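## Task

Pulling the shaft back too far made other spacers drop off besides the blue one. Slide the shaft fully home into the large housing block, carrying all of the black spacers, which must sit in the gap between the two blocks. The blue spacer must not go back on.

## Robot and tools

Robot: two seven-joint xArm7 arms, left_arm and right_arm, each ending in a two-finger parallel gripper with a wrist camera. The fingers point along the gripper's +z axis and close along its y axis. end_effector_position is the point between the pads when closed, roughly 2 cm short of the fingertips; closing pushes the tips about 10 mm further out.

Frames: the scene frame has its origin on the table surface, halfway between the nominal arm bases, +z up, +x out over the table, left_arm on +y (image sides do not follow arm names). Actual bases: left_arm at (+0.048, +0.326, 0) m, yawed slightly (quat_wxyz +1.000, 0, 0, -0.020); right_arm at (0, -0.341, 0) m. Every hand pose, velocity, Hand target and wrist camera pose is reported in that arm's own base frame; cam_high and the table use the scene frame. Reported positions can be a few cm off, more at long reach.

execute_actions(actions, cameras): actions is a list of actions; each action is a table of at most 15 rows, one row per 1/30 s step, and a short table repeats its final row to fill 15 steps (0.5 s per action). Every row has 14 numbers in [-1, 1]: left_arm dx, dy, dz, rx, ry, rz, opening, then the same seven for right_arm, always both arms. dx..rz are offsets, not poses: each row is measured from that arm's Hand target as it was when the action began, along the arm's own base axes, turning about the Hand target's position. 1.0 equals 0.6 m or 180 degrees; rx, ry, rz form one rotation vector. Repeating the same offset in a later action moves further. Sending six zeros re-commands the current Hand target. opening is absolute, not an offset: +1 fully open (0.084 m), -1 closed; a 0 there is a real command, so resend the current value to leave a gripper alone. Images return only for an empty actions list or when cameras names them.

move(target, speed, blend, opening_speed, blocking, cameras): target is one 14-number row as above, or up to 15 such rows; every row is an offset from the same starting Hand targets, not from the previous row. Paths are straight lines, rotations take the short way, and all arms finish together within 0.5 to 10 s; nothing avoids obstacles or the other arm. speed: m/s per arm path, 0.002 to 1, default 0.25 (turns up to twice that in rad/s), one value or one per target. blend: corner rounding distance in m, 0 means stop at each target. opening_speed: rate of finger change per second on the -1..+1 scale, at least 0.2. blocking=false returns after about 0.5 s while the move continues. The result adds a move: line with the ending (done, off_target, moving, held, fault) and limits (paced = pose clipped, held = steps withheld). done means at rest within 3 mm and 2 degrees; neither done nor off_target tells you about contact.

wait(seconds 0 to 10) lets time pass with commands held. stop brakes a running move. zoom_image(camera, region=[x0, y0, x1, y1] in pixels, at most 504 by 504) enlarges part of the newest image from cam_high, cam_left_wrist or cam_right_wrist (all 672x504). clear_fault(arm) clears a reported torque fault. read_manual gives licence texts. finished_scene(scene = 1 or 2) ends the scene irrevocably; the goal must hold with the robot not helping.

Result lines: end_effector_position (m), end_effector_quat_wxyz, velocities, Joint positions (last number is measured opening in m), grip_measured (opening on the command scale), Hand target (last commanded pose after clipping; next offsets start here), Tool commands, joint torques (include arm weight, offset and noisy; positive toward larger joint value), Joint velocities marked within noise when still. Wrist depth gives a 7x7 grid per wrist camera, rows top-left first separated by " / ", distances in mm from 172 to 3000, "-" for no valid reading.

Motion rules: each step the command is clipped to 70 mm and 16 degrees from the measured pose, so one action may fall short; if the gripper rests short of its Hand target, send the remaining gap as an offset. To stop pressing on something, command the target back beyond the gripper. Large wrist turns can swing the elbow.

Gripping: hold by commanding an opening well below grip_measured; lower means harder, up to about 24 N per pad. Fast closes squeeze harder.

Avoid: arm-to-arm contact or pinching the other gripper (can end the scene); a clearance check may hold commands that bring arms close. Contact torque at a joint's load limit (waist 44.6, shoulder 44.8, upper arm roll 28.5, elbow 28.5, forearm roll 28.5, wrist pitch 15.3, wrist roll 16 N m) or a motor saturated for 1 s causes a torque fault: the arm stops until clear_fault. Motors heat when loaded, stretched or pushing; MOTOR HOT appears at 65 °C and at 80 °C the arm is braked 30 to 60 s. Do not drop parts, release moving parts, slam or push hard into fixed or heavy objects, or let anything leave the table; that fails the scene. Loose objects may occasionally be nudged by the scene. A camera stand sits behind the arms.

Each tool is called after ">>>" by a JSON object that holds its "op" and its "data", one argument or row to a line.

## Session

>>> {"op": "execute_actions", "data": {
  "actions": []
}}

Scene clock: 0.00 s.
left_arm: end_effector_position=(+0.0438, +0.1903, +0.1616) grip_measured=+1.00 end_effector_quat_wxyz=(-0.398, -0.331, +0.604, -0.606) | right_arm: end_effector_position=(+0.6648, +0.2345, +0.3919) grip_measured=+1.00 end_effector_quat_wxyz=(-0.068, +0.619, -0.581, +0.523)
Joint positions: left_arm=[1.487 0.596 -0.055 1.129 -0.062 2.152 -2.715 0.084] | right_arm=[0.478 0.49 0.188 1.849 -1.242 1.229 2.517 0.084]
Joint velocities: within noise
Joint torques (N m): no reading
Wrist depth (mm): cam_left_wrist=[2465 - 243 246 261 272 2235 / 2389 832 850 289 285 281 2397 / 2364 908 308 283 283 306 2519 / 2372 2405 - 285 292 2538 2547 / 2340 2364 2448 295 280 305 2566 / 2286 2348 2381 - 285 280 587 / 2302 2356 1136 790 289 277 299] | cam_right_wrist=[1224 1364 1519 1681 1991 1962 1847 / 1201 1332 1487 1645 1991 2199 839 / 1174 1290 1408 1571 1930 2158 758 / 1139 1264 1350 1516 1833 2026 701 / 1125 1209 1364 1523 1781 1930 649 / 1100 1168 1283 1487 1715 646 598 / 1063 1123 1239 1443 1634 602 556]
Hand target: left_arm +0.0438, +0.1903, +0.1616; -0.398, -0.331, +0.604, -0.606 | right_arm +0.6648, +0.2345, +0.3919; -0.068, +0.619, -0.581, +0.523
Tool commands: left_gripper/opening=+1.0 right_gripper/opening=+1.0
camera_calibration:
cam_left_wrist: T_world_to_cam=[[-0.888896, 0.0242243, -0.457469, 0.142869], [0.453535, -0.0942391, -0.886242, 0.214744], [-0.0645801, -0.995255, 0.0727821, 0.316895], [0, 0, 0, 1]] pos_world=[0.0500664, 0.332167, 0.232609]
cam_right_wrist: T_world_to_cam=[[-0.662798, -0.318917, -0.677488, 0.807705], [0.212099, 0.787753, -0.578324, -0.0322544], [0.718131, -0.527007, -0.454479, -0.0428428], [0, 0, 0, 1]] pos_world=[0.572953, 0.260421, 0.509086]

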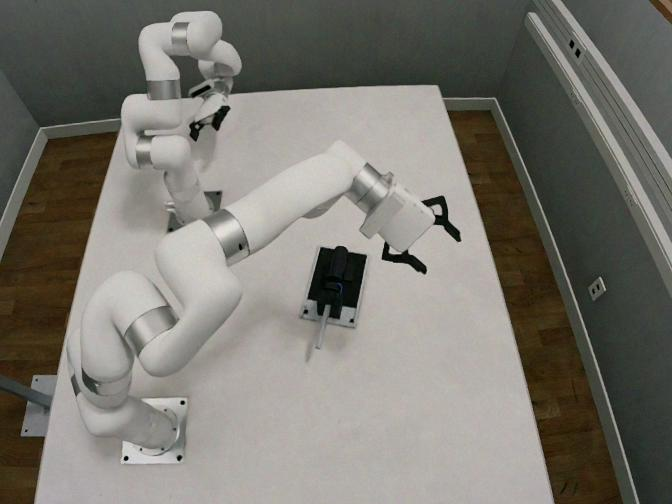

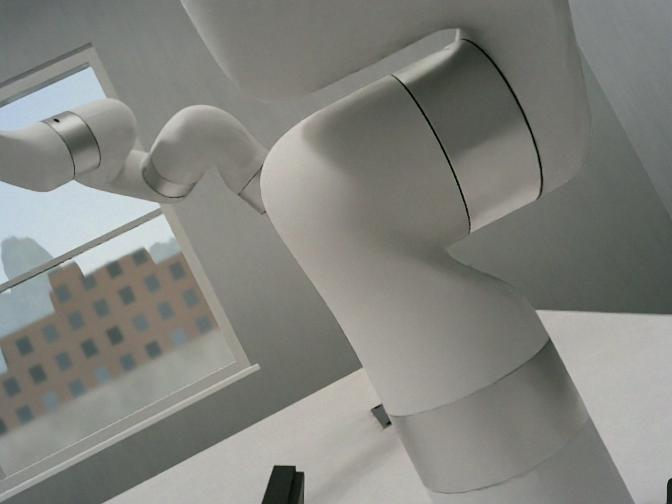

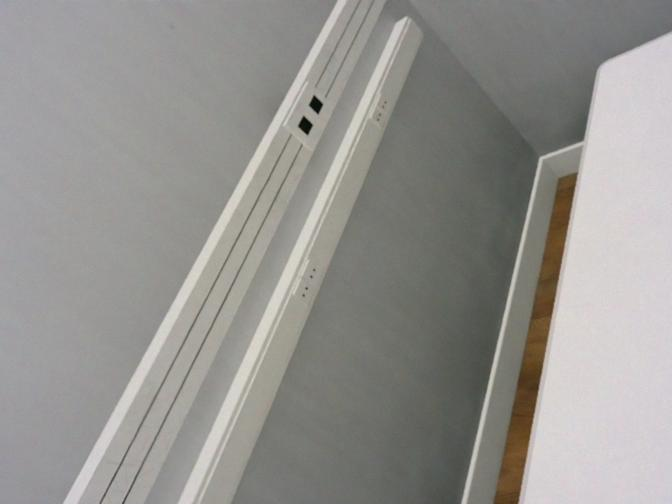

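Scene 1 solved. Now scene 2.

>>> {"op": "zoom_image", "data": {
  "camera": "cam_high",
  "region": [285, 235, 385, 355]
}}

Scaled by 4.200 from the camera's 672x504 image, which has a finer 960x720 frame.

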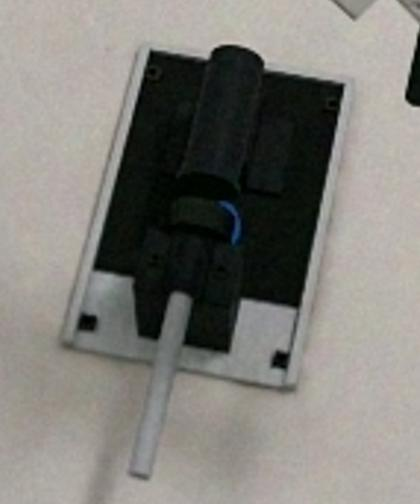

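>>> {"op": "move", "data": {
  "target": [0,0,0,0,0,0,-1,-0.30,0.2,-0.12,0.254,0.249,-0.098,-1],
  "cameras": ["cam_right_wrist","cam_high"]
}}

Scene clock: 3.70 s.
left_arm: end_effector_position=(+0.0438, +0.1903, +0.1616) grip_measured=-1.00 end_effector_quat_wxyz=(-0.398, -0.331, +0.604, -0.606) | right_arm: end_effector_position=(+0.4848, +0.3545, +0.3199) grip_measured=-1.00 end_effector_quat_wxyz=(-0.001, -0.602, +0.799, +0.000)
Joint positions: left_arm=[1.487 0.596 -0.055 1.129 -0.062 2.152 -2.715 0] | right_arm=[0.328 0.509 0.47 2.02 -0.222 1.56 2.599 0]
Joint torques (N m): left_arm=[-0.33 -22.27 -1.46 13 -0.05 2.5 0.14] | right_arm=[-6.41 -25.27 5.74 11.76 2.8 -3.78 1.51]
Wrist depth (mm): cam_left_wrist=[2397 - 243 246 262 272 2235 / 796 852 874 289 285 281 2414 / 2381 906 309 283 283 305 2556 / 2381 2457 - 284 292 2510 2528 / 2340 2405 2422 294 280 304 2510 / 2317 2317 2348 - 285 280 591 / 2325 2317 1340 787 - 277 302] | cam_right_wrist=[447 448 449 450 452 452 455 / 446 447 447 449 450 452 454 / 444 446 447 447 449 451 450 / 444 445 445 440 365 450 452 / 442 444 445 438 360 448 450 / 442 444 443 438 424 447 448 / 440 442 442 434 432 446 448]
Hand target: left_arm +0.0438, +0.1903, +0.1616; -0.398, -0.331, +0.604, -0.606 | right_arm +0.4848, +0.3545, +0.3199; -0.001, -0.602, +0.799, +0.000
Off the commanded pose: left_arm 0.000 m, 0 deg | right_arm 0.000 m, 0 deg.
move: done
camera_calibration:
cam_right_wrist: T_world_to_cam=[[-0.964879, 0.262213, 0.015908, 0.396568], [0.262275, 0.964991, 0.00188884, -0.403019], [-0.0148558, 0.00599477, -0.999872, 0.457866], [0, 0, 0, 1]] pos_world=[0.495144, 0.28218, 0.45226]
Images, in order (width x height): cam_high 672x504, cam_right_wrist 672x504.

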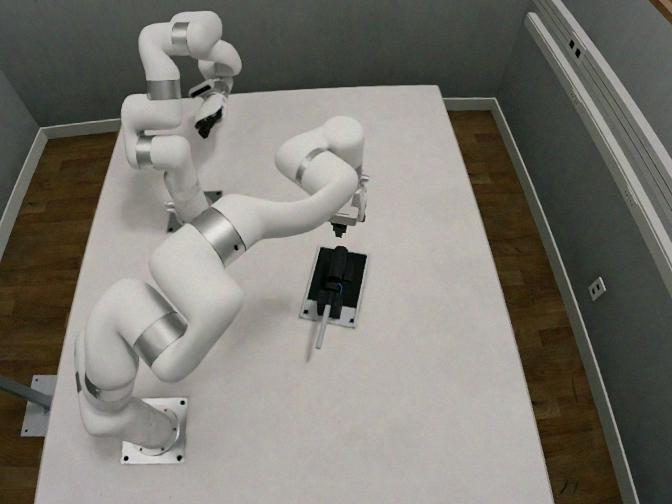

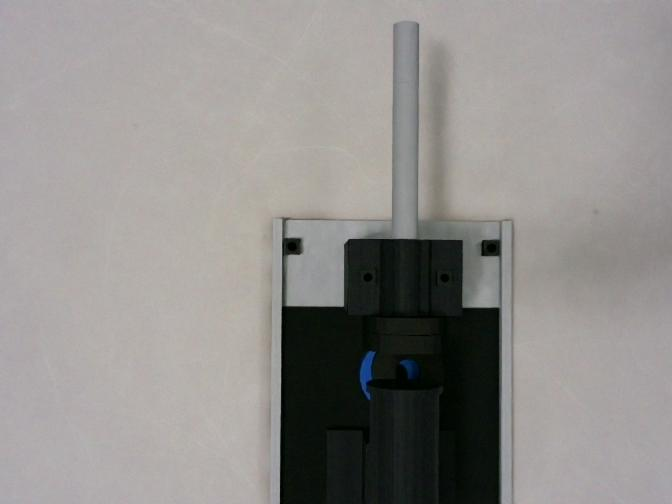

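>>> {"op": "zoom_image", "data": {
  "camera": "cam_right_wrist",
  "region": [330, 300, 480, 430]
}}

Scaled by 3.360 from the camera's 672x504 image, which has a finer 960x720 frame.

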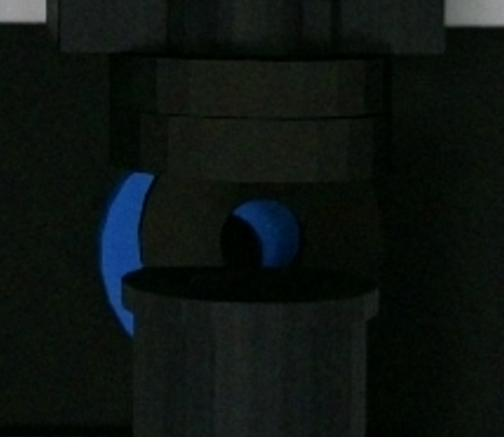

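>>> {"op": "move", "data": {
  "target": [0,0,0,0,0,0,-1,-0.223,0.159,-0.24,-0.0655,-0.241,0,-1],
  "cameras": ["cam_right_wrist"]
}}

Scene clock: 6.47 s.
left_arm: end_effector_position=(+0.0438, +0.1903, +0.1616) grip_measured=-1.00 end_effector_quat_wxyz=(-0.398, -0.331, +0.604, -0.606) | right_arm: end_effector_position=(+0.3510, +0.4499, +0.1760) grip_measured=-1.00 end_effector_quat_wxyz=(+0.234, -0.556, +0.738, -0.302)
Joint positions: left_arm=[1.487 0.596 -0.055 1.129 -0.062 2.152 -2.715 0] | right_arm=[0.768 0.365 0.454 1.249 -1.087 1.138 3.647 0]
Joint torques (N m): left_arm=[-0.64 -22.3 -1.29 13.15 -0.12 2.21 0.1] | right_arm=[5.94 -12.38 0.71 18 -2.78 1.66 1.46]
Wrist depth (mm): cam_left_wrist=[2422 - 243 246 262 273 2279 / 2431 638 829 289 285 281 2364 / 512 460 308 283 284 306 2538 / 2381 462 - 285 291 2510 2519 / 479 471 2431 295 280 305 2431 / 482 476 2389 - 285 280 588 / 511 1305 1337 791 - 276 303] | cam_right_wrist=[662 556 480 388 361 317 291 / 662 554 500 288 329 310 291 / 656 552 498 280 326 309 289 / 655 548 472 374 335 306 289 / 650 546 497 283 327 306 288 / 647 547 493 282 320 306 287 / 646 544 493 282 319 304 287]
Hand target: left_arm +0.0438, +0.1903, +0.1616; -0.398, -0.331, +0.604, -0.606 | right_arm +0.3510, +0.4499, +0.1759; +0.234, -0.556, +0.738, -0.302
Off the commanded pose: left_arm 0.000 m, 0 deg | right_arm 0.000 m, 0 deg.
move: done
camera_calibration:
cam_right_wrist: T_world_to_cam=[[-0.693683, 0.18845, -0.695191, 0.307854], [0.260949, 0.965352, 0.00130136, -0.459317], [0.671349, -0.180507, -0.718824, 0.104887], [0, 0, 0, 1]] pos_world=[0.262996, 0.40432, 0.29001]
Images, in order (width x height): cam_right_wrist 672x504.

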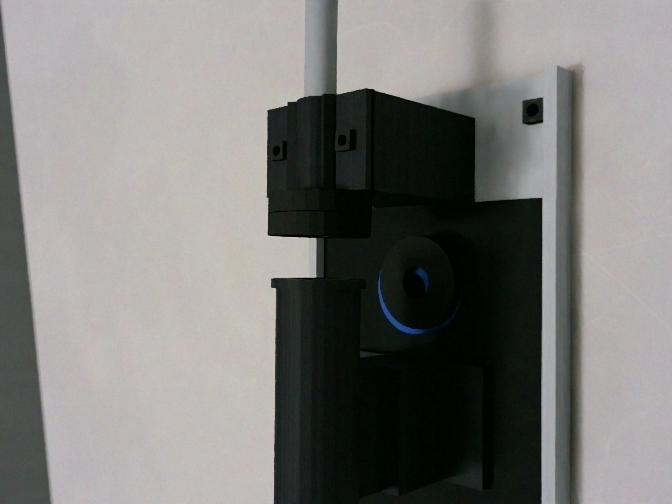

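>>> {"op": "zoom_image", "data": {
  "camera": "cam_right_wrist",
  "region": [250, 170, 480, 350]
}}

Scaled by 2.191 from the camera's 672x504 image, which has a finer 960x720 frame.

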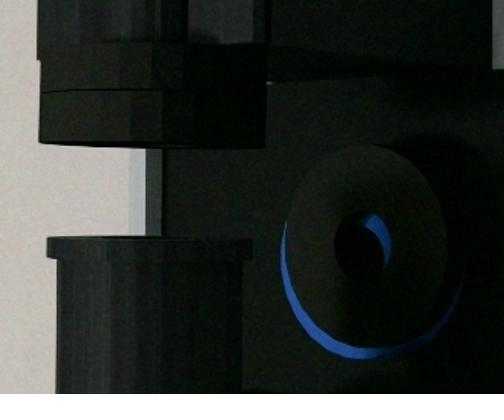

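>>> {"op": "move", "data": {
  "target": [0,0,0,0,0,0,0.3,0,-0.42,0.3,0,0,0,-1]
}}

>>> {"op": "move", "data": {
  "target": [
    [0.15,-0.2,0.35,0.0497,0.14,0.236,0.3,0,0,0,0,0,0,-1],
    [0.494,-0.7588,0.12,0.0994,0.281,0.472,0.3,0,0,0,0,0,0,-1]
  ],
  "cameras": ["all"]
}}

Scene clock: 11.17 s.
left_arm: end_effector_position=(+0.0438, +0.1903, +0.1616) grip_measured=+0.29 end_effector_quat_wxyz=(-0.398, -0.331, +0.604, -0.606) | right_arm: end_effector_position=(+0.3510, +0.1979, +0.3559) grip_measured=-1.00 end_effector_quat_wxyz=(+0.234, -0.556, +0.738, -0.302)
Joint positions: left_arm=[1.487 0.596 -0.055 1.129 -0.062 2.152 -2.715 0.056] | right_arm=[0.608 -0.606 0.18 0.706 -0.687 0.981 2.928 0]
Joint torques (N m): left_arm=[-0.24 -22.34 -1.14 13.42 -0.13 2.31 0] | right_arm=[6.27 -9.6 -3.51 13.65 2.33 0.51 -1.28]
Wrist depth (mm): cam_left_wrist=[2422 - 243 245 262 272 2279 / 2405 708 784 289 285 281 2414 / 2397 737 308 283 283 306 2510 / 737 2397 - 284 292 2465 2501 / 2381 2340 2356 294 281 305 2538 / 2340 2389 2381 - 285 280 590 / 2302 2317 1147 790 291 277 435] | cam_right_wrist=[1626 863 749 664 573 520 464 / 1600 1657 743 660 572 517 464 / 1557 1634 743 658 571 518 463 / 1437 1589 737 661 569 515 462 / 1394 1596 739 655 569 514 461 / 1391 1564 736 652 566 515 448 / 1330 1490 735 652 565 516 446]
Hand target: left_arm +0.0438, +0.1903, +0.1616; -0.398, -0.331, +0.604, -0.606 | right_arm +0.3510, +0.1979, +0.3559; +0.234, -0.556, +0.738, -0.302
Off the commanded pose: left_arm 0.000 m, 0 deg | right_arm 0.000 m, 0 deg.
move: done

Scene clock: 16.33 s.
left_arm: end_effector_position=(+0.3402, -0.2649, +0.2336) grip_measured=+0.29 end_effector_quat_wxyz=(+0.049, +0.893, -0.100, +0.435) | right_arm: end_effector_position=(+0.3510, +0.1979, +0.3559) grip_measured=-1.00 end_effector_quat_wxyz=(+0.234, -0.556, +0.738, -0.302)
Joint positions: left_arm=[0.582 -2.056 -1.266 0.412 -1.78 1.267 -5.986 0.056] | right_arm=[0.608 -0.606 0.18 0.706 -0.687 0.981 2.928 0]
Joint torques (N m): left_arm=[-6.78 -0.76 13.99 -5.42 -2.08 -4.32 -0.97] | right_arm=[6.36 -9.64 -3.44 16.6 2.37 0.43 -1.28]
Wrist depth (mm): cam_left_wrist=[1244 1292 1335 1366 1434 1465 1600 / 1369 1420 1477 1506 1593 1622 1694 / 1402 663 691 664 693 689 691 / 585 586 584 585 584 583 582 / 524 506 521 523 522 523 521 / 460 459 444 458 458 458 458 / 409 409 301 301 299 300 408] | cam_right_wrist=[1638 857 749 663 575 519 464 / 1593 1681 747 659 571 518 462 / 1539 1630 744 657 573 519 461 / 1452 1604 744 658 568 518 460 / 1408 1607 740 655 567 517 460 / 1380 1519 740 652 566 517 448 / 1350 1506 734 651 567 515 447]
Hand target: left_arm +0.3402, -0.2650, +0.2336; +0.049, +0.893, -0.100, +0.435 | right_arm +0.3510, +0.1979, +0.3559; +0.234, -0.556, +0.738, -0.302
Off the commanded pose: left_arm 0.000 m, 0 deg | right_arm 0.000 m, 0 deg.
joint sent to its limit (left arm) — joint 2 (shoulder), lower limit. The joint targets still meet the commanded pose.
move: done; limits=paced
camera_calibration:
cam_left_wrist: T_world_to_cam=[[-0.196989, -0.980392, -0.00507946, -0.156974], [-0.593479, 0.123368, -0.795338, 0.493918], [0.78037, -0.153659, -0.606145, -0.0282235], [0, 0, 0, 1]] pos_world=[0.284232, -0.219167, 0.374927]
cam_right_wrist: T_world_to_cam=[[-0.693683, 0.18845, -0.695191, 0.480408], [0.260949, 0.965352, 0.00130136, -0.216256], [0.671349, -0.180507, -0.718824, 0.188854], [0, 0, 0, 1]] pos_world=[0.262896, 0.15232, 0.47001]

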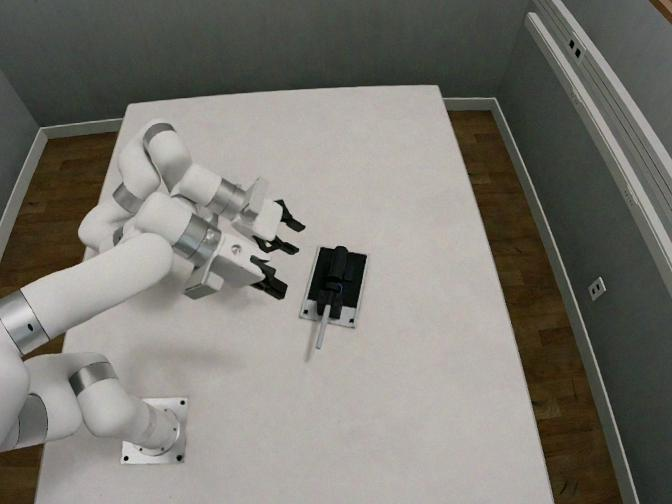

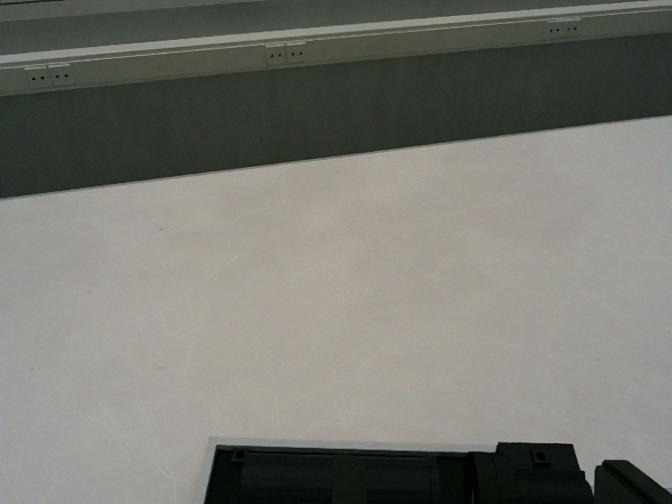

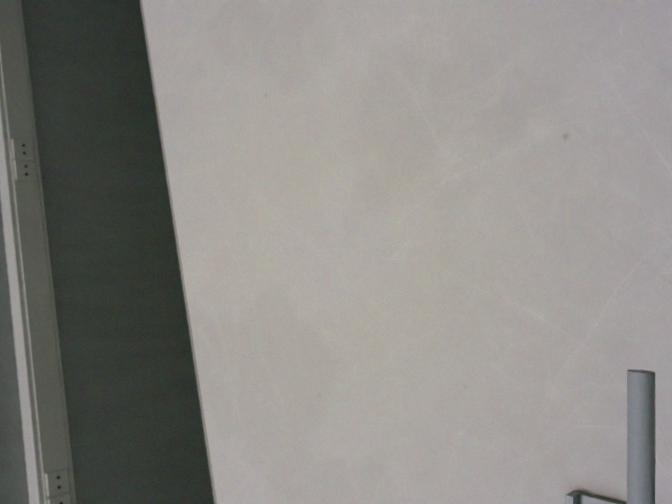

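>>> {"op": "move", "data": {
  "target": [0.0,0.25,0.2,0.032,0.288,0.066,0.3,0,0,0,0,0,0,-1]
}}

>>> {"op": "move", "data": {
  "target": [0,0,0,0,0,-0.667,0.3,0,0,0,0,0,0,-1],
  "speed": 1
}}

>>> {"op": "move", "data": {
  "target": [0,0,0,0,0,-0.667,0.3,0,0,0,0,0,0,-1],
  "speed": 1
}}

>>> {"op": "move", "data": {
  "target": [0,0,0,0,0,-0.667,0.3,0,0,0,0,0,0,-1],
  "speed": 1
}}

Scene clock: 19.23 s.
left_arm: end_effector_position=(+0.3402, -0.1150, +0.3536) grip_measured=+0.29 end_effector_quat_wxyz=(+0.001, +1.000, +0.000, -0.001) | right_arm: end_effector_position=(+0.3510, +0.1979, +0.3559) grip_measured=-1.00 end_effector_quat_wxyz=(+0.234, -0.556, +0.738, -0.302)
Joint positions: left_arm=[1.322 -1.071 -0.861 1.17 -0.787 1.92 -5.798 0.056] | right_arm=[0.608 -0.606 0.18 0.706 -0.687 0.981 2.928 0]
Joint torques (N m): left_arm=[6.06 15.37 15.03 17.22 2.23 -0.04 -0.62] | right_arm=[6.2 -9.64 -3.5 18.43 2.22 0.41 -1.39]
Wrist depth (mm): cam_left_wrist=[486 486 485 482 479 477 477 / 488 484 484 482 480 469 476 / 489 486 485 482 483 445 387 / 489 487 484 484 482 472 471 / 491 488 488 482 483 481 479 / 491 488 488 486 483 482 481 / 491 490 489 486 484 484 479] | cam_right_wrist=[1657 866 752 661 572 519 462 / 1589 1665 746 658 573 518 463 / 1550 1630 741 660 571 522 462 / 1458 1593 743 659 568 516 462 / 1420 1593 743 657 567 515 460 / 1394 1557 737 654 565 516 448 / 1337 1503 741 654 566 514 448]
Hand target: left_arm +0.3402, -0.1150, +0.3536; +0.001, +1.000, +0.000, -0.001 | right_arm +0.3510, +0.1979, +0.3559; +0.234, -0.556, +0.738, -0.302
Off the commanded pose: left_arm 0.000 m, 0 deg | right_arm 0.000 m, 0 deg.
move: done

Scene clock: 21.27 s.
left_arm: end_effector_position=(+0.3402, -0.1149, +0.3536) grip_measured=+0.29 end_effector_quat_wxyz=(+0.001, -0.499, +0.866, +0.001) | right_arm: end_effector_position=(+0.3510, +0.1979, +0.3559) grip_measured=-1.00 end_effector_quat_wxyz=(+0.234, -0.556, +0.738, -0.302)
Joint positions: left_arm=[0.84 -0.675 -0.796 1.116 -0.461 1.621 -4.045 0.056] | right_arm=[0.608 -0.606 0.18 0.706 -0.687 0.981 2.928 0]
Joint torques (N m): left_arm=[-7.16 2.23 18.23 17.37 -1.81 -3.24 0.98] | right_arm=[6.18 -9.79 -3.47 18.77 2.29 0.49 -1.33]
Wrist depth (mm): cam_left_wrist=[485 482 481 481 479 477 475 / 485 400 479 480 481 480 477 / 486 461 475 483 482 480 479 / 489 394 472 482 483 482 480 / 489 479 479 483 484 482 482 / 489 490 488 486 485 484 484 / 493 490 490 488 486 484 484] | cam_right_wrist=[1645 863 750 660 572 520 465 / 1585 1657 748 660 572 520 463 / 1539 1661 739 660 570 518 464 / 1437 1589 742 657 568 517 460 / 1394 1589 742 657 566 515 461 / 1391 1546 740 653 569 515 450 / 1340 1509 739 650 567 513 447]
Hand target: left_arm +0.3402, -0.1150, +0.3536; +0.001, -0.499, +0.866, +0.001 | right_arm +0.3510, +0.1979, +0.3559; +0.234, -0.556, +0.738, -0.302
Off the commanded pose: left_arm 0.000 m, 0 deg | right_arm 0.000 m, 0 deg.
move: done; limits=paced

Scene clock: 23.30 s.
left_arm: end_effector_position=(+0.3402, -0.1150, +0.3536) grip_measured=+0.29 end_effector_quat_wxyz=(+0.001, +0.501, +0.865, +0.000) | right_arm: end_effector_position=(+0.3510, +0.1979, +0.3559) grip_measured=-1.00 end_effector_quat_wxyz=(+0.234, -0.556, +0.738, -0.302)
Joint positions: left_arm=[0.335 -0.471 -0.499 1.091 -0.22 1.511 -2.196 0.056] | right_arm=[0.608 -0.606 0.18 0.706 -0.687 0.981 2.928 0]
Joint torques (N m): left_arm=[-6.86 -9.13 11.65 19.87 -1.98 -3.38 0.96] | right_arm=[5.72 -9.87 -3.46 18.79 2.47 0.4 -1.28]
Wrist depth (mm): cam_left_wrist=[474 482 482 480 482 480 480 / 486 484 482 482 482 478 480 / 487 484 483 482 483 482 482 / 488 488 484 485 485 483 482 / 487 486 485 484 485 484 483 / 488 489 488 486 486 484 484 / 488 488 490 478 479 484 484] | cam_right_wrist=[1642 859 747 661 573 521 463 / 1604 1673 748 659 571 520 463 / 1546 1638 743 660 570 517 462 / 1452 1619 744 657 570 517 460 / 1408 1578 743 653 570 516 460 / 1386 1560 741 655 566 517 450 / 1348 1487 737 654 565 514 448]
Hand target: left_arm +0.3402, -0.1150, +0.3536; +0.001, +0.501, +0.865, +0.000 | right_arm +0.3510, +0.1979, +0.3559; +0.234, -0.556, +0.738, -0.302
Off the commanded pose: left_arm 0.000 m, 0 deg | right_arm 0.000 m, 0 deg.
move: done; limits=paced

Scene clock: 25.37 s.
left_arm: end_effector_position=(+0.3402, -0.1150, +0.3536) grip_measured=+0.29 end_effector_quat_wxyz=(+0.001, +1.000, -0.002, -0.001) | right_arm: end_effector_position=(+0.3510, +0.1979, +0.3559) grip_measured=-1.00 end_effector_quat_wxyz=(+0.234, -0.556, +0.738, -0.302)
Joint positions: left_arm=[-0.069 -0.405 -0.199 1.09 -0.08 1.49 -0.242 0.056] | right_arm=[0.608 -0.606 0.18 0.706 -0.687 0.981 2.928 0]
Joint torques (N m): left_arm=[-7.26 -13 7.51 20.82 -1.88 -3.43 1.02] | right_arm=[5.99 -9.71 -3.61 18.93 2.2 0.31 -1.3]
Wrist depth (mm): cam_left_wrist=[487 486 485 483 482 482 479 / 487 488 485 485 482 474 479 / 488 489 485 483 484 440 390 / 490 489 486 486 484 477 473 / 489 488 488 488 484 483 483 / 491 492 488 487 485 483 483 / 490 490 488 486 486 483 483] | cam_right_wrist=[1642 862 748 663 573 521 463 / 1604 1681 749 659 573 518 463 / 1536 1638 746 663 567 518 462 / 1443 1593 742 655 573 518 461 / 1402 1607 741 655 569 515 460 / 1386 1553 744 653 567 514 447 / 1332 1503 735 650 565 514 448]
Hand target: left_arm +0.3402, -0.1150, +0.3536; +0.001, +1.000, -0.002, -0.001 | right_arm +0.3510, +0.1979, +0.3559; +0.234, -0.556, +0.738, -0.302
Off the commanded pose: left_arm 0.000 m, 0 deg | right_arm 0.000 m, 0 deg.
move: done; limits=paced

>>> {"op": "move", "data": {
  "target": [0.0,-0.25,-0.30,-0.032,-0.288,-0.066,0.3,0,0,0,0,0,0,-1],
  "cameras": ["all"]
}}

Scene clock: 28.20 s.
left_arm: end_effector_position=(+0.3402, -0.2650, +0.1736) grip_measured=+0.29 end_effector_quat_wxyz=(+0.048, +0.893, -0.102, +0.435) | right_arm: end_effector_position=(+0.3510, +0.1979, +0.3559) grip_measured=-1.00 end_effector_quat_wxyz=(+0.234, -0.556, +0.738, -0.302)
Joint positions: left_arm=[0.356 -0.665 -1.237 0.226 0.047 -0.244 -0.863 0.056] | right_arm=[0.608 -0.606 0.18 0.706 -0.687 0.981 2.928 0]
Joint torques (N m): left_arm=[6.03 -1.34 6.73 12.04 -3.25 -3.79 -0.69] | right_arm=[5.9 -9.79 -3.35 18.86 2.33 0.43 -1.29]
Wrist depth (mm): cam_left_wrist=[1235 1269 1322 1358 1465 1536 1611 / 1361 1383 1434 1468 681 721 683 / 585 588 584 582 583 584 583 / 492 493 493 492 492 492 491 / 440 442 425 440 441 439 440 / 387 386 265 265 263 269 373 / 343 343 259 256 299 250 260] | cam_right_wrist=[1653 866 748 661 572 522 462 / 1611 1681 748 661 572 520 463 / 1550 1634 747 657 569 517 464 / 1446 1596 740 657 568 519 462 / 1397 1582 739 654 569 516 462 / 1400 1550 739 652 567 515 448 / 1350 1509 735 654 567 514 446]
Hand target: left_arm +0.3402, -0.2650, +0.1736; +0.048, +0.893, -0.102, +0.435 | right_arm +0.3510, +0.1979, +0.3559; +0.234, -0.556, +0.738, -0.302
Off the commanded pose: left_arm 0.000 m, 0 deg | right_arm 0.000 m, 0 deg.
move: done
camera_calibration:
cam_left_wrist: T_world_to_cam=[[-0.198928, -0.979985, -0.00753807, -0.156073], [-0.59284, 0.126459, -0.79533, 0.446793], [0.780365, -0.153744, -0.60613, -0.064584], [0, 0, 0, 1]] pos_world=[0.284228, -0.219379, 0.315025]
cam_right_wrist: T_world_to_cam=[[-0.693683, 0.18845, -0.695191, 0.480408], [0.260949, 0.965352, 0.00130136, -0.216256], [0.671349, -0.180507, -0.718824, 0.188854], [0, 0, 0, 1]] pos_world=[0.262896, 0.15232, 0.47001]

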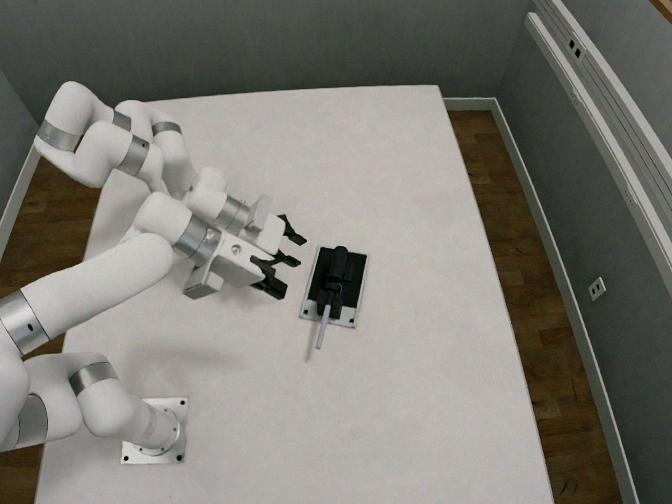

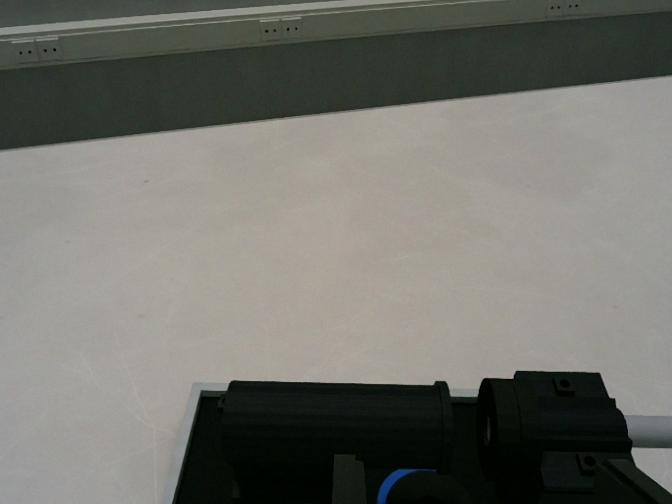

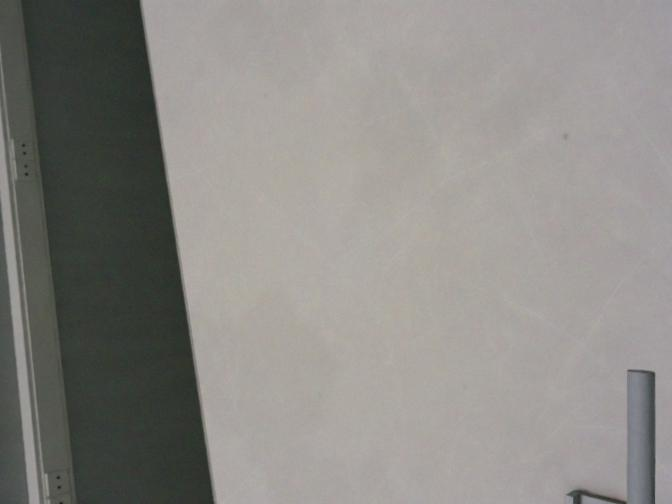

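>>> {"op": "zoom_image", "data": {
  "camera": "cam_left_wrist",
  "region": [320, 360, 660, 504]
}}

Scaled by 1.482 from the camera's 672x504 image, which has a finer 960x720 frame.

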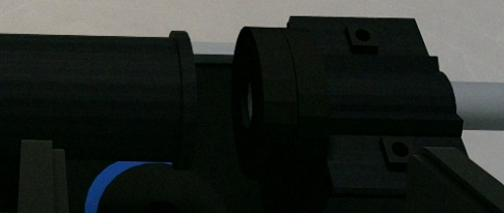

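>>> {"op": "move", "data": {
  "target": [0.06,-0.03,-0.15,0,0,0,0.3,0,0,0,0,0,0,-1],
  "speed": 0.1,
  "cameras": ["cam_left_wrist"]
}}

>>> {"op": "zoom_image", "data": {
  "camera": "cam_left_wrist",
  "region": [300, 280, 672, 504]
}}

Scene clock: 30.63 s.
left_arm: end_effector_position=(+0.3762, -0.2830, +0.0836) grip_measured=+0.29 end_effector_quat_wxyz=(+0.048, +0.893, -0.102, +0.435) | right_arm: end_effector_position=(+0.3510, +0.1979, +0.3559) grip_measured=-1.00 end_effector_quat_wxyz=(+0.234, -0.556, +0.738, -0.302)
Joint positions: left_arm=[1.043 -0.822 -1.895 0.377 0.068 -0.56 -1.078 0.056] | right_arm=[0.608 -0.606 0.18 0.706 -0.687 0.981 2.928 0]
Joint torques (N m): left_arm=[6.28 7.38 10.62 11.18 -3.49 -3.56 -0.69] | right_arm=[5.97 -10.15 -3.68 18.94 2.24 0.47 -1.32]
Wrist depth (mm): cam_left_wrist=[1230 1260 1281 1278 1369 609 652 / 506 479 505 504 501 505 502 / 412 411 411 394 410 410 409 / 347 346 346 346 345 346 345 / 310 - 180 - - - 183 / 264 - 193 213 - - - / 235 221 195 215 215 215 -] | cam_right_wrist=[1634 854 751 662 569 521 462 / 1604 1677 746 662 573 520 462 / 1564 1657 743 657 569 517 462 / 1437 1600 746 655 569 518 462 / 1411 1578 743 653 573 517 461 / 1377 1543 739 653 565 515 449 / 1335 1483 738 651 565 519 447]
Hand target: left_arm +0.3762, -0.2830, +0.0836; +0.048, +0.893, -0.102, +0.435 | right_arm +0.3510, +0.1979, +0.3559; +0.234, -0.556, +0.738, -0.302
Off the commanded pose: left_arm 0.000 m, 0 deg | right_arm 0.000 m, 0 deg.
move: done
camera_calibration:
cam_left_wrist: T_world_to_cam=[[-0.198928, -0.979985, -0.00753807, -0.16723], [-0.59284, 0.126459, -0.79533, 0.398832], [0.780365, -0.153744, -0.60613, -0.149996], [0, 0, 0, 1]] pos_world=[0.320228, -0.237379, 0.225025]
Images, in order (width x height): cam_left_wrist 672x504.

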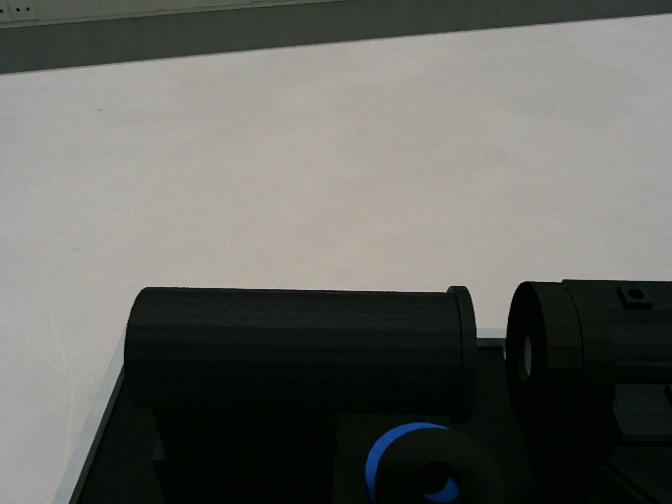

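Scaled by 1.355 from the camera's 672x504 image, which has a finer 960x720 frame.

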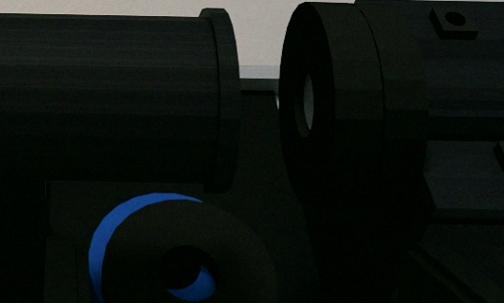

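>>> {"op": "move", "data": {
  "target": [0.0253,-0.0072,-0.0415,-0.0123,-0.0542,0,0.3,0,0,0,0,0,0,-1],
  "speed": 0.08,
  "cameras": ["cam_left_wrist"]
}}

>>> {"op": "zoom_image", "data": {
  "camera": "cam_left_wrist",
  "region": [300, 280, 672, 504]
}}

Scene clock: 33.40 s.
left_arm: end_effector_position=(+0.3915, -0.2871, +0.0587) grip_measured=+0.29 end_effector_quat_wxyz=(+0.057, +0.852, -0.097, +0.511) | right_arm: end_effector_position=(+0.3510, +0.1979, +0.3559) grip_measured=-1.00 end_effector_quat_wxyz=(+0.234, -0.556, +0.738, -0.302)
Joint positions: left_arm=[1.099 -1.162 -2.075 0.439 -0.164 -0.74 -1.224 0.056] | right_arm=[0.608 -0.606 0.18 0.706 -0.687 0.981 2.928 0]
Joint torques (N m): left_arm=[-5.75 9.79 13.75 3.77 -3.65 -3.19 -0.67] | right_arm=[6.11 -9.75 -3.38 18.79 2.21 0.5 -1.35]
Wrist depth (mm): cam_left_wrist=[1188 1220 1269 1315 1372 1411 1477 / 1199 1230 1278 1292 1345 1408 681 / 479 477 446 481 478 479 479 / 369 368 370 369 369 370 370 / - - - - - - - / - - - - - - - / 218 - - 220 189 189 -] | cam_right_wrist=[1649 868 749 660 571 517 463 / 1604 1690 747 658 570 520 463 / 1543 1630 750 657 569 517 463 / 1446 1574 743 655 569 517 462 / 1408 1582 741 658 567 515 461 / 1388 1546 740 654 569 515 448 / 1343 1519 737 652 563 515 447]
Hand target: left_arm +0.3914, -0.2873, +0.0587; +0.057, +0.852, -0.097, +0.511 | right_arm +0.3510, +0.1979, +0.3559; +0.234, -0.556, +0.738, -0.302
Off the commanded pose: left_arm 0.000 m, 0 deg | right_arm 0.000 m, 0 deg.
move: done
camera_calibration:
cam_left_wrist: T_world_to_cam=[[-0.197655, -0.980266, -0.00346163, -0.169225], [-0.449138, 0.0936993, -0.888536, 0.328378], [0.871325, -0.174069, -0.458795, -0.227777], [0, 0, 0, 1]] pos_world=[0.312507, -0.236304, 0.186687]
Images, in order (width x height): cam_left_wrist 672x504.

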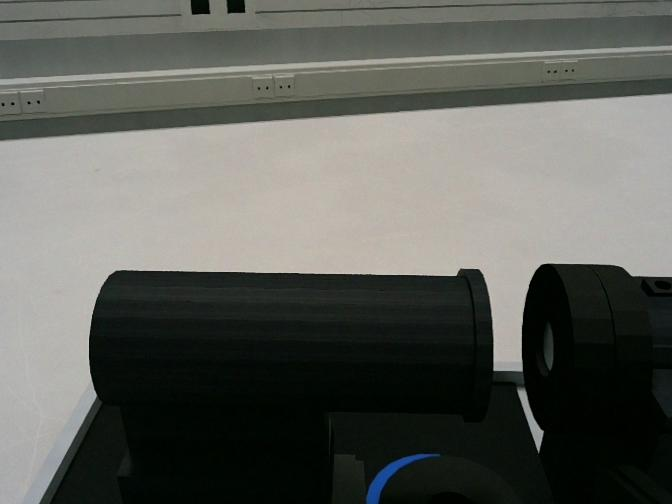

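Scaled by 1.355 from the camera's 672x504 image, which has a finer 960x720 frame.

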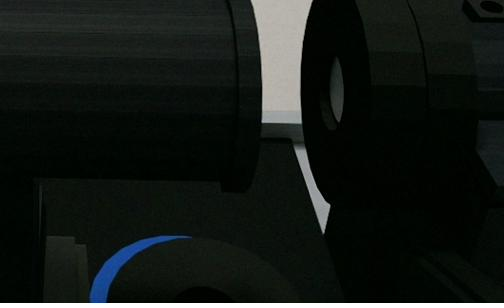

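>>> {"op": "move", "data": {
  "target": [
    [0,0,0,0,0,0,0.36,0,0,0,0,0,0,-1],
    [0.0425,-0.0123,-0.0233,0,0,0,0.36,0,0,0,0,0,0,-1]
  ],
  "speed": 0.03,
  "cameras": ["cam_left_wrist"]
}}

Scene clock: 35.40 s.
left_arm: end_effector_position=(+0.3968, -0.2613, +0.0514) grip_measured=+0.35 end_effector_quat_wxyz=(+0.034, +0.856, -0.089, +0.508) | right_arm: end_effector_position=(+0.3510, +0.1979, +0.3559) grip_measured=-1.00 end_effector_quat_wxyz=(+0.234, -0.556, +0.738, -0.302)
Joint positions: left_arm=[1.132 -1.179 -2.085 0.416 -0.157 -0.749 -1.227 0.059] | right_arm=[0.608 -0.606 0.18 0.706 -0.687 0.981 2.928 0]
Joint torques (N m): left_arm=[3.37 12.88 23.09 -3.62 -3.47 0.28 -0.1] | right_arm=[5.93 -9.83 -3.28 18.89 2.32 0.38 -1.37]
Wrist depth (mm): cam_left_wrist=[1188 1224 1269 1285 1325 1375 1414 / 1201 1224 1241 1276 570 612 555 / 467 462 428 423 444 440 435 / 363 379 376 372 368 364 361 / 294 - - - - - - / 247 237 - - 230 228 219 / 221 203 - - 207 185 197] | cam_right_wrist=[1661 861 747 664 571 522 466 / 1607 1661 749 660 572 516 463 / 1533 1622 743 659 571 517 462 / 1408 1593 743 657 570 516 461 / 1408 1582 739 654 568 517 462 / 1380 1574 737 652 566 515 448 / 1343 1496 739 652 565 515 445]
Hand target: left_arm +0.3968, -0.2613, +0.0514; +0.034, +0.856, -0.089, +0.508 (not the last commanded pose) | right_arm +0.3510, +0.1979, +0.3559; +0.234, -0.556, +0.738, -0.302
Tool commands: left_gripper/opening=+0.36 right_gripper/opening=-1.0
Off the commanded pose: left_arm 0.039 m, 3 deg | right_arm 0.000 m, 0 deg.
TORQUE FAULT: the external load on joint 4 (elbow) of the left arm reached its load limit, and that arm stopped. The contact can be on any part of that arm beyond that joint, not only on its tool. A torque fault puts only its own arm into a fault stop. That arm's remaining commands of this call were not run. The hold on joint 4 (elbow) of that arm was moved back by the arm itself, up to 3 degrees, as the stop began. That arm is still stopped at the end of this call. While its stop runs, that arm, its gripper or tool too, takes no new command.
CLEAR FAULT: the left arm stays stopped (state 4) until you call clear_fault(arm="left_arm").
End effector pose when the fault began: left_arm: position (+0.3988, -0.2896, +0.0539), quat_wxyz (+0.057, +0.852, -0.098, +0.511)
Joint positions when the fault began: left_arm=[1.132 -1.179 -2.085 0.468 -0.157 -0.747 -1.227 0.059]
move: fault (left_arm); path passed 1 of 2 targets
camera_calibration:
cam_left_wrist: T_world_to_cam=[[-0.161187, -0.986388, -0.0325261, -0.157525], [-0.458149, 0.103976, -0.882773, 0.327827], [0.874139, -0.12739, -0.468672, -0.219704], [0, 0, 0, 1]] pos_world=[0.316855, -0.217455, 0.181304]
Images, in order (width x height): cam_left_wrist 672x504.

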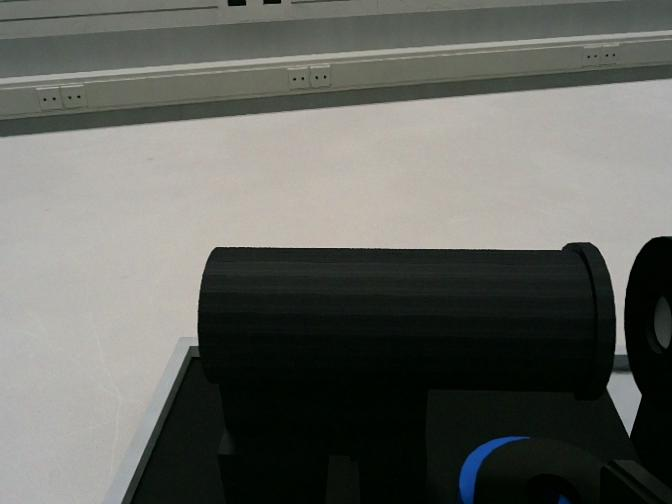

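>>> {"op": "clear_fault", "data": {
  "arm": "left_arm"
}}

>>> {"op": "move", "data": {
  "target": [
    [-0.0363,-0.0228,0.031,-0.0102,-0.0018,-0.012,0.25,0,0,0,0,0,0,-1],
    [-0.0113,-0.0478,0.0127,-0.0102,-0.0018,-0.012,0.25,0,0,0,0,0,0,-1]
  ],
  "speed": 0.06,
  "cameras": ["cam_left_wrist"]
}}

>>> {"op": "zoom_image", "data": {
  "camera": "cam_left_wrist",
  "region": [300, 360, 672, 504]
}}

Scene clock: 36.03 s.
left_arm: end_effector_position=(+0.3968, -0.2613, +0.0514) grip_measured=+0.35 end_effector_quat_wxyz=(+0.034, +0.856, -0.089, +0.508) | right_arm: end_effector_position=(+0.3510, +0.1979, +0.3559) grip_measured=-1.00 end_effector_quat_wxyz=(+0.234, -0.556, +0.738, -0.302)
Joint positions: left_arm=[1.132 -1.179 -2.085 0.416 -0.157 -0.749 -1.227 0.059] | right_arm=[0.608 -0.606 0.18 0.706 -0.687 0.981 2.928 0]
Joint torques (N m): left_arm=[3.09 12.8 23.04 -3.83 -2.9 0.21 0.3] | right_arm=[5.84 -9.72 -3.59 18.86 1.99 0.46 -1.31]
Wrist depth (mm): cam_left_wrist=[1192 1233 1264 1295 1332 1380 1411 / 1190 1222 1250 1271 571 614 554 / 468 461 428 423 444 438 437 / 362 380 377 372 368 365 362 / 294 - - - - - - / 248 237 - - 229 228 219 / 221 203 - - 206 185 197] | cam_right_wrist=[1669 863 749 665 572 517 464 / 1607 1677 747 660 572 518 464 / 1553 1634 749 657 572 517 462 / 1446 1593 744 655 569 519 462 / 1400 1574 739 655 569 517 460 / 1380 1533 743 648 568 515 449 / 1343 1519 736 652 568 514 448]
Hand target: left_arm +0.3968, -0.2613, +0.0514; +0.034, +0.856, -0.089, +0.508 (not the last commanded pose) | right_arm +0.3510, +0.1979, +0.3559; +0.234, -0.556, +0.738, -0.302
Tool commands: left_gripper/opening=+0.36 right_gripper/opening=-1.0
Off the commanded pose: left_arm 0.039 m, 3 deg | right_arm 0.000 m, 0 deg.
TORQUE FAULT, CONTINUED: the left arm's stop, for the torque fault of joint 4 (elbow) that an earlier result reported, is over. The call counts as one of the actions that you can send in this scene. The hold on joint 4 (elbow) of that arm was moved back by the arm itself, up to 3 degrees, as the stop began. That arm's target is now where it stood when the stop ended, not its last command. That arm's gripper keeps its grip as last carried out, and that arm accepts commands again: back off and push less far.
CLEAR FAULT: your call cleared the left arm's torque fault. If a joint's load stays at its limit, that arm stops again at once.

Scene clock: 37.60 s.
left_arm: end_effector_position=(+0.3901, -0.2899, +0.0590) grip_measured=+0.24 end_effector_quat_wxyz=(+0.057, +0.852, -0.097, +0.511) | right_arm: end_effector_position=(+0.3510, +0.1979, +0.3559) grip_measured=-1.00 end_effector_quat_wxyz=(+0.234, -0.556, +0.738, -0.302)
Joint positions: left_arm=[1.09 -1.16 -2.074 0.441 -0.168 -0.73 -1.224 0.054] | right_arm=[0.608 -0.606 0.18 0.706 -0.687 0.981 2.928 0]
Joint torques (N m): left_arm=[5.18 9.87 13.53 6.26 0.39 -0.39 -0.57] | right_arm=[5.74 -9.71 -3.45 18.8 2.22 0.44 -1.29]
Wrist depth (mm): cam_left_wrist=[1192 1230 1264 1317 1364 1411 1474 / 1192 1233 1290 1297 1335 1400 685 / 479 477 446 480 479 480 480 / 391 391 369 369 370 394 370 / - - - - - - - / - - - - - - - / 217 - - 225 190 205 -] | cam_right_wrist=[1642 861 751 659 572 521 463 / 1600 1661 747 657 574 519 461 / 1550 1600 745 660 572 518 462 / 1446 1593 743 653 570 519 463 / 1408 1578 740 654 569 519 459 / 1391 1543 739 652 567 518 448 / 1356 1516 736 650 569 515 447]
Hand target: left_arm +0.3901, -0.2900, +0.0590; +0.057, +0.852, -0.097, +0.511 | right_arm +0.3510, +0.1979, +0.3559; +0.234, -0.556, +0.738, -0.302
Off the commanded pose: left_arm 0.000 m, 0 deg | right_arm 0.000 m, 0 deg.
move: done
camera_calibration:
cam_left_wrist: T_world_to_cam=[[-0.197973, -0.980205, -0.00209685, -0.172181], [-0.449477, 0.092682, -0.888471, 0.328023], [0.871078, -0.174951, -0.458928, -0.227027], [0, 0, 0, 1]] pos_world=[0.311109, -0.238893, 0.186889]
Images, in order (width x height): cam_left_wrist 672x504.

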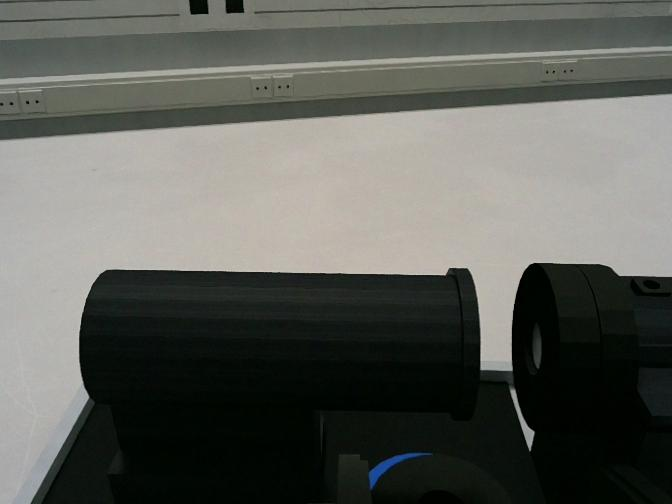

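Scaled by 1.355 from the camera's 672x504 image, which has a finer 960x720 frame.

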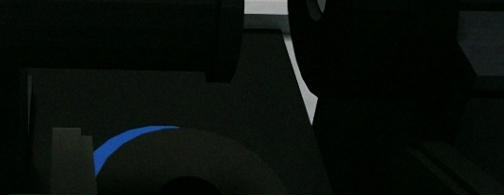

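>>> {"op": "move", "data": {
  "target": [0.0250,-0.0048,-0.013,0,0,0,0.25,0,0,0,0,0,0,-1],
  "speed": 0.02,
  "cameras": ["cam_left_wrist"]
}}

>>> {"op": "zoom_image", "data": {
  "camera": "cam_left_wrist",
  "region": [300, 360, 672, 504]
}}

Scene clock: 38.90 s.
left_arm: end_effector_position=(+0.3956, -0.2632, +0.0519) grip_measured=+0.24 end_effector_quat_wxyz=(+0.035, +0.856, -0.088, +0.508) | right_arm: end_effector_position=(+0.3510, +0.1979, +0.3559) grip_measured=-1.00 end_effector_quat_wxyz=(+0.234, -0.556, +0.738, -0.302)
Joint positions: left_arm=[1.123 -1.176 -2.084 0.416 -0.16 -0.742 -1.227 0.054] | right_arm=[0.608 -0.606 0.18 0.706 -0.687 0.981 2.928 0]
Joint torques (N m): left_arm=[3.14 13.07 22.83 -4.01 -3.05 0.19 0.11] | right_arm=[5.96 -9.59 -3.51 18.85 2.13 0.42 -1.33]
Wrist depth (mm): cam_left_wrist=[1178 1235 1262 1305 1337 1369 1431 / 1190 1228 1253 1281 572 613 558 / 466 462 429 424 448 442 437 / 363 381 377 373 370 367 363 / 308 - - - - - - / 248 247 - - 230 229 220 / 222 203 - - 194 186 201] | cam_right_wrist=[1634 862 748 662 572 520 463 / 1589 1661 747 658 571 521 463 / 1523 1638 746 657 569 518 461 / 1446 1593 742 659 570 520 462 / 1405 1582 746 654 568 515 462 / 1372 1557 739 655 567 514 450 / 1335 1509 734 650 566 512 447]
Hand target: left_arm +0.3956, -0.2632, +0.0519; +0.035, +0.856, -0.088, +0.508 (not the last commanded pose) | right_arm +0.3510, +0.1979, +0.3559; +0.234, -0.556, +0.738, -0.302
Tool commands: left_gripper/opening=+0.25 right_gripper/opening=-1.0
Off the commanded pose: left_arm 0.031 m, 3 deg | right_arm 0.000 m, 0 deg.
TORQUE FAULT: the external load on joint 4 (elbow) of the left arm reached its load limit, and that arm stopped. The contact can be on any part of that arm beyond that joint, not only on its tool. A torque fault puts only its own arm into a fault stop. That arm's remaining commands of this call were not run. The hold on joint 4 (elbow) of that arm was moved back by the arm itself, up to 3 degrees, as the stop began. That arm is still stopped at the end of this call. While its stop runs, that arm, its gripper or tool too, takes no new command.
CLEAR FAULT: the left arm stays stopped (state 4) until you call clear_fault(arm="left_arm").
End effector pose when the fault began: left_arm: position (+0.3974, -0.2916, +0.0545), quat_wxyz (+0.058, +0.852, -0.098, +0.511)
Joint positions when the fault began: left_arm=[1.124 -1.176 -2.083 0.467 -0.16 -0.74 -1.227 0.054]
move: fault (left_arm)
camera_calibration:
cam_left_wrist: T_world_to_cam=[[-0.161252, -0.986426, -0.030999, -0.159535], [-0.45826, 0.102657, -0.88287, 0.327649], [0.874068, -0.128159, -0.468594, -0.218784], [0, 0, 0, 1]] pos_world=[0.315656, -0.219044, 0.181805]
Images, in order (width x height): cam_left_wrist 672x504.

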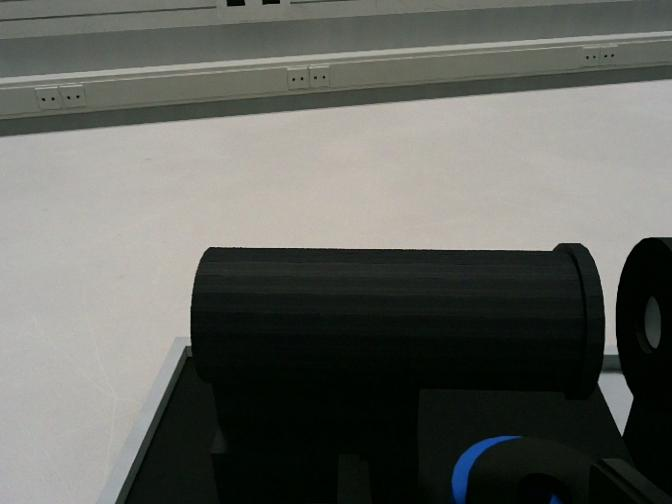

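Scaled by 1.355 from the camera's 672x504 image, which has a finer 960x720 frame.

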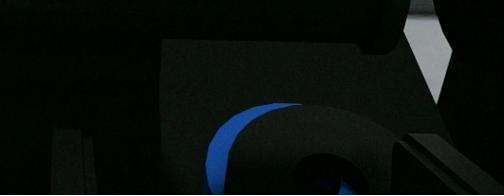

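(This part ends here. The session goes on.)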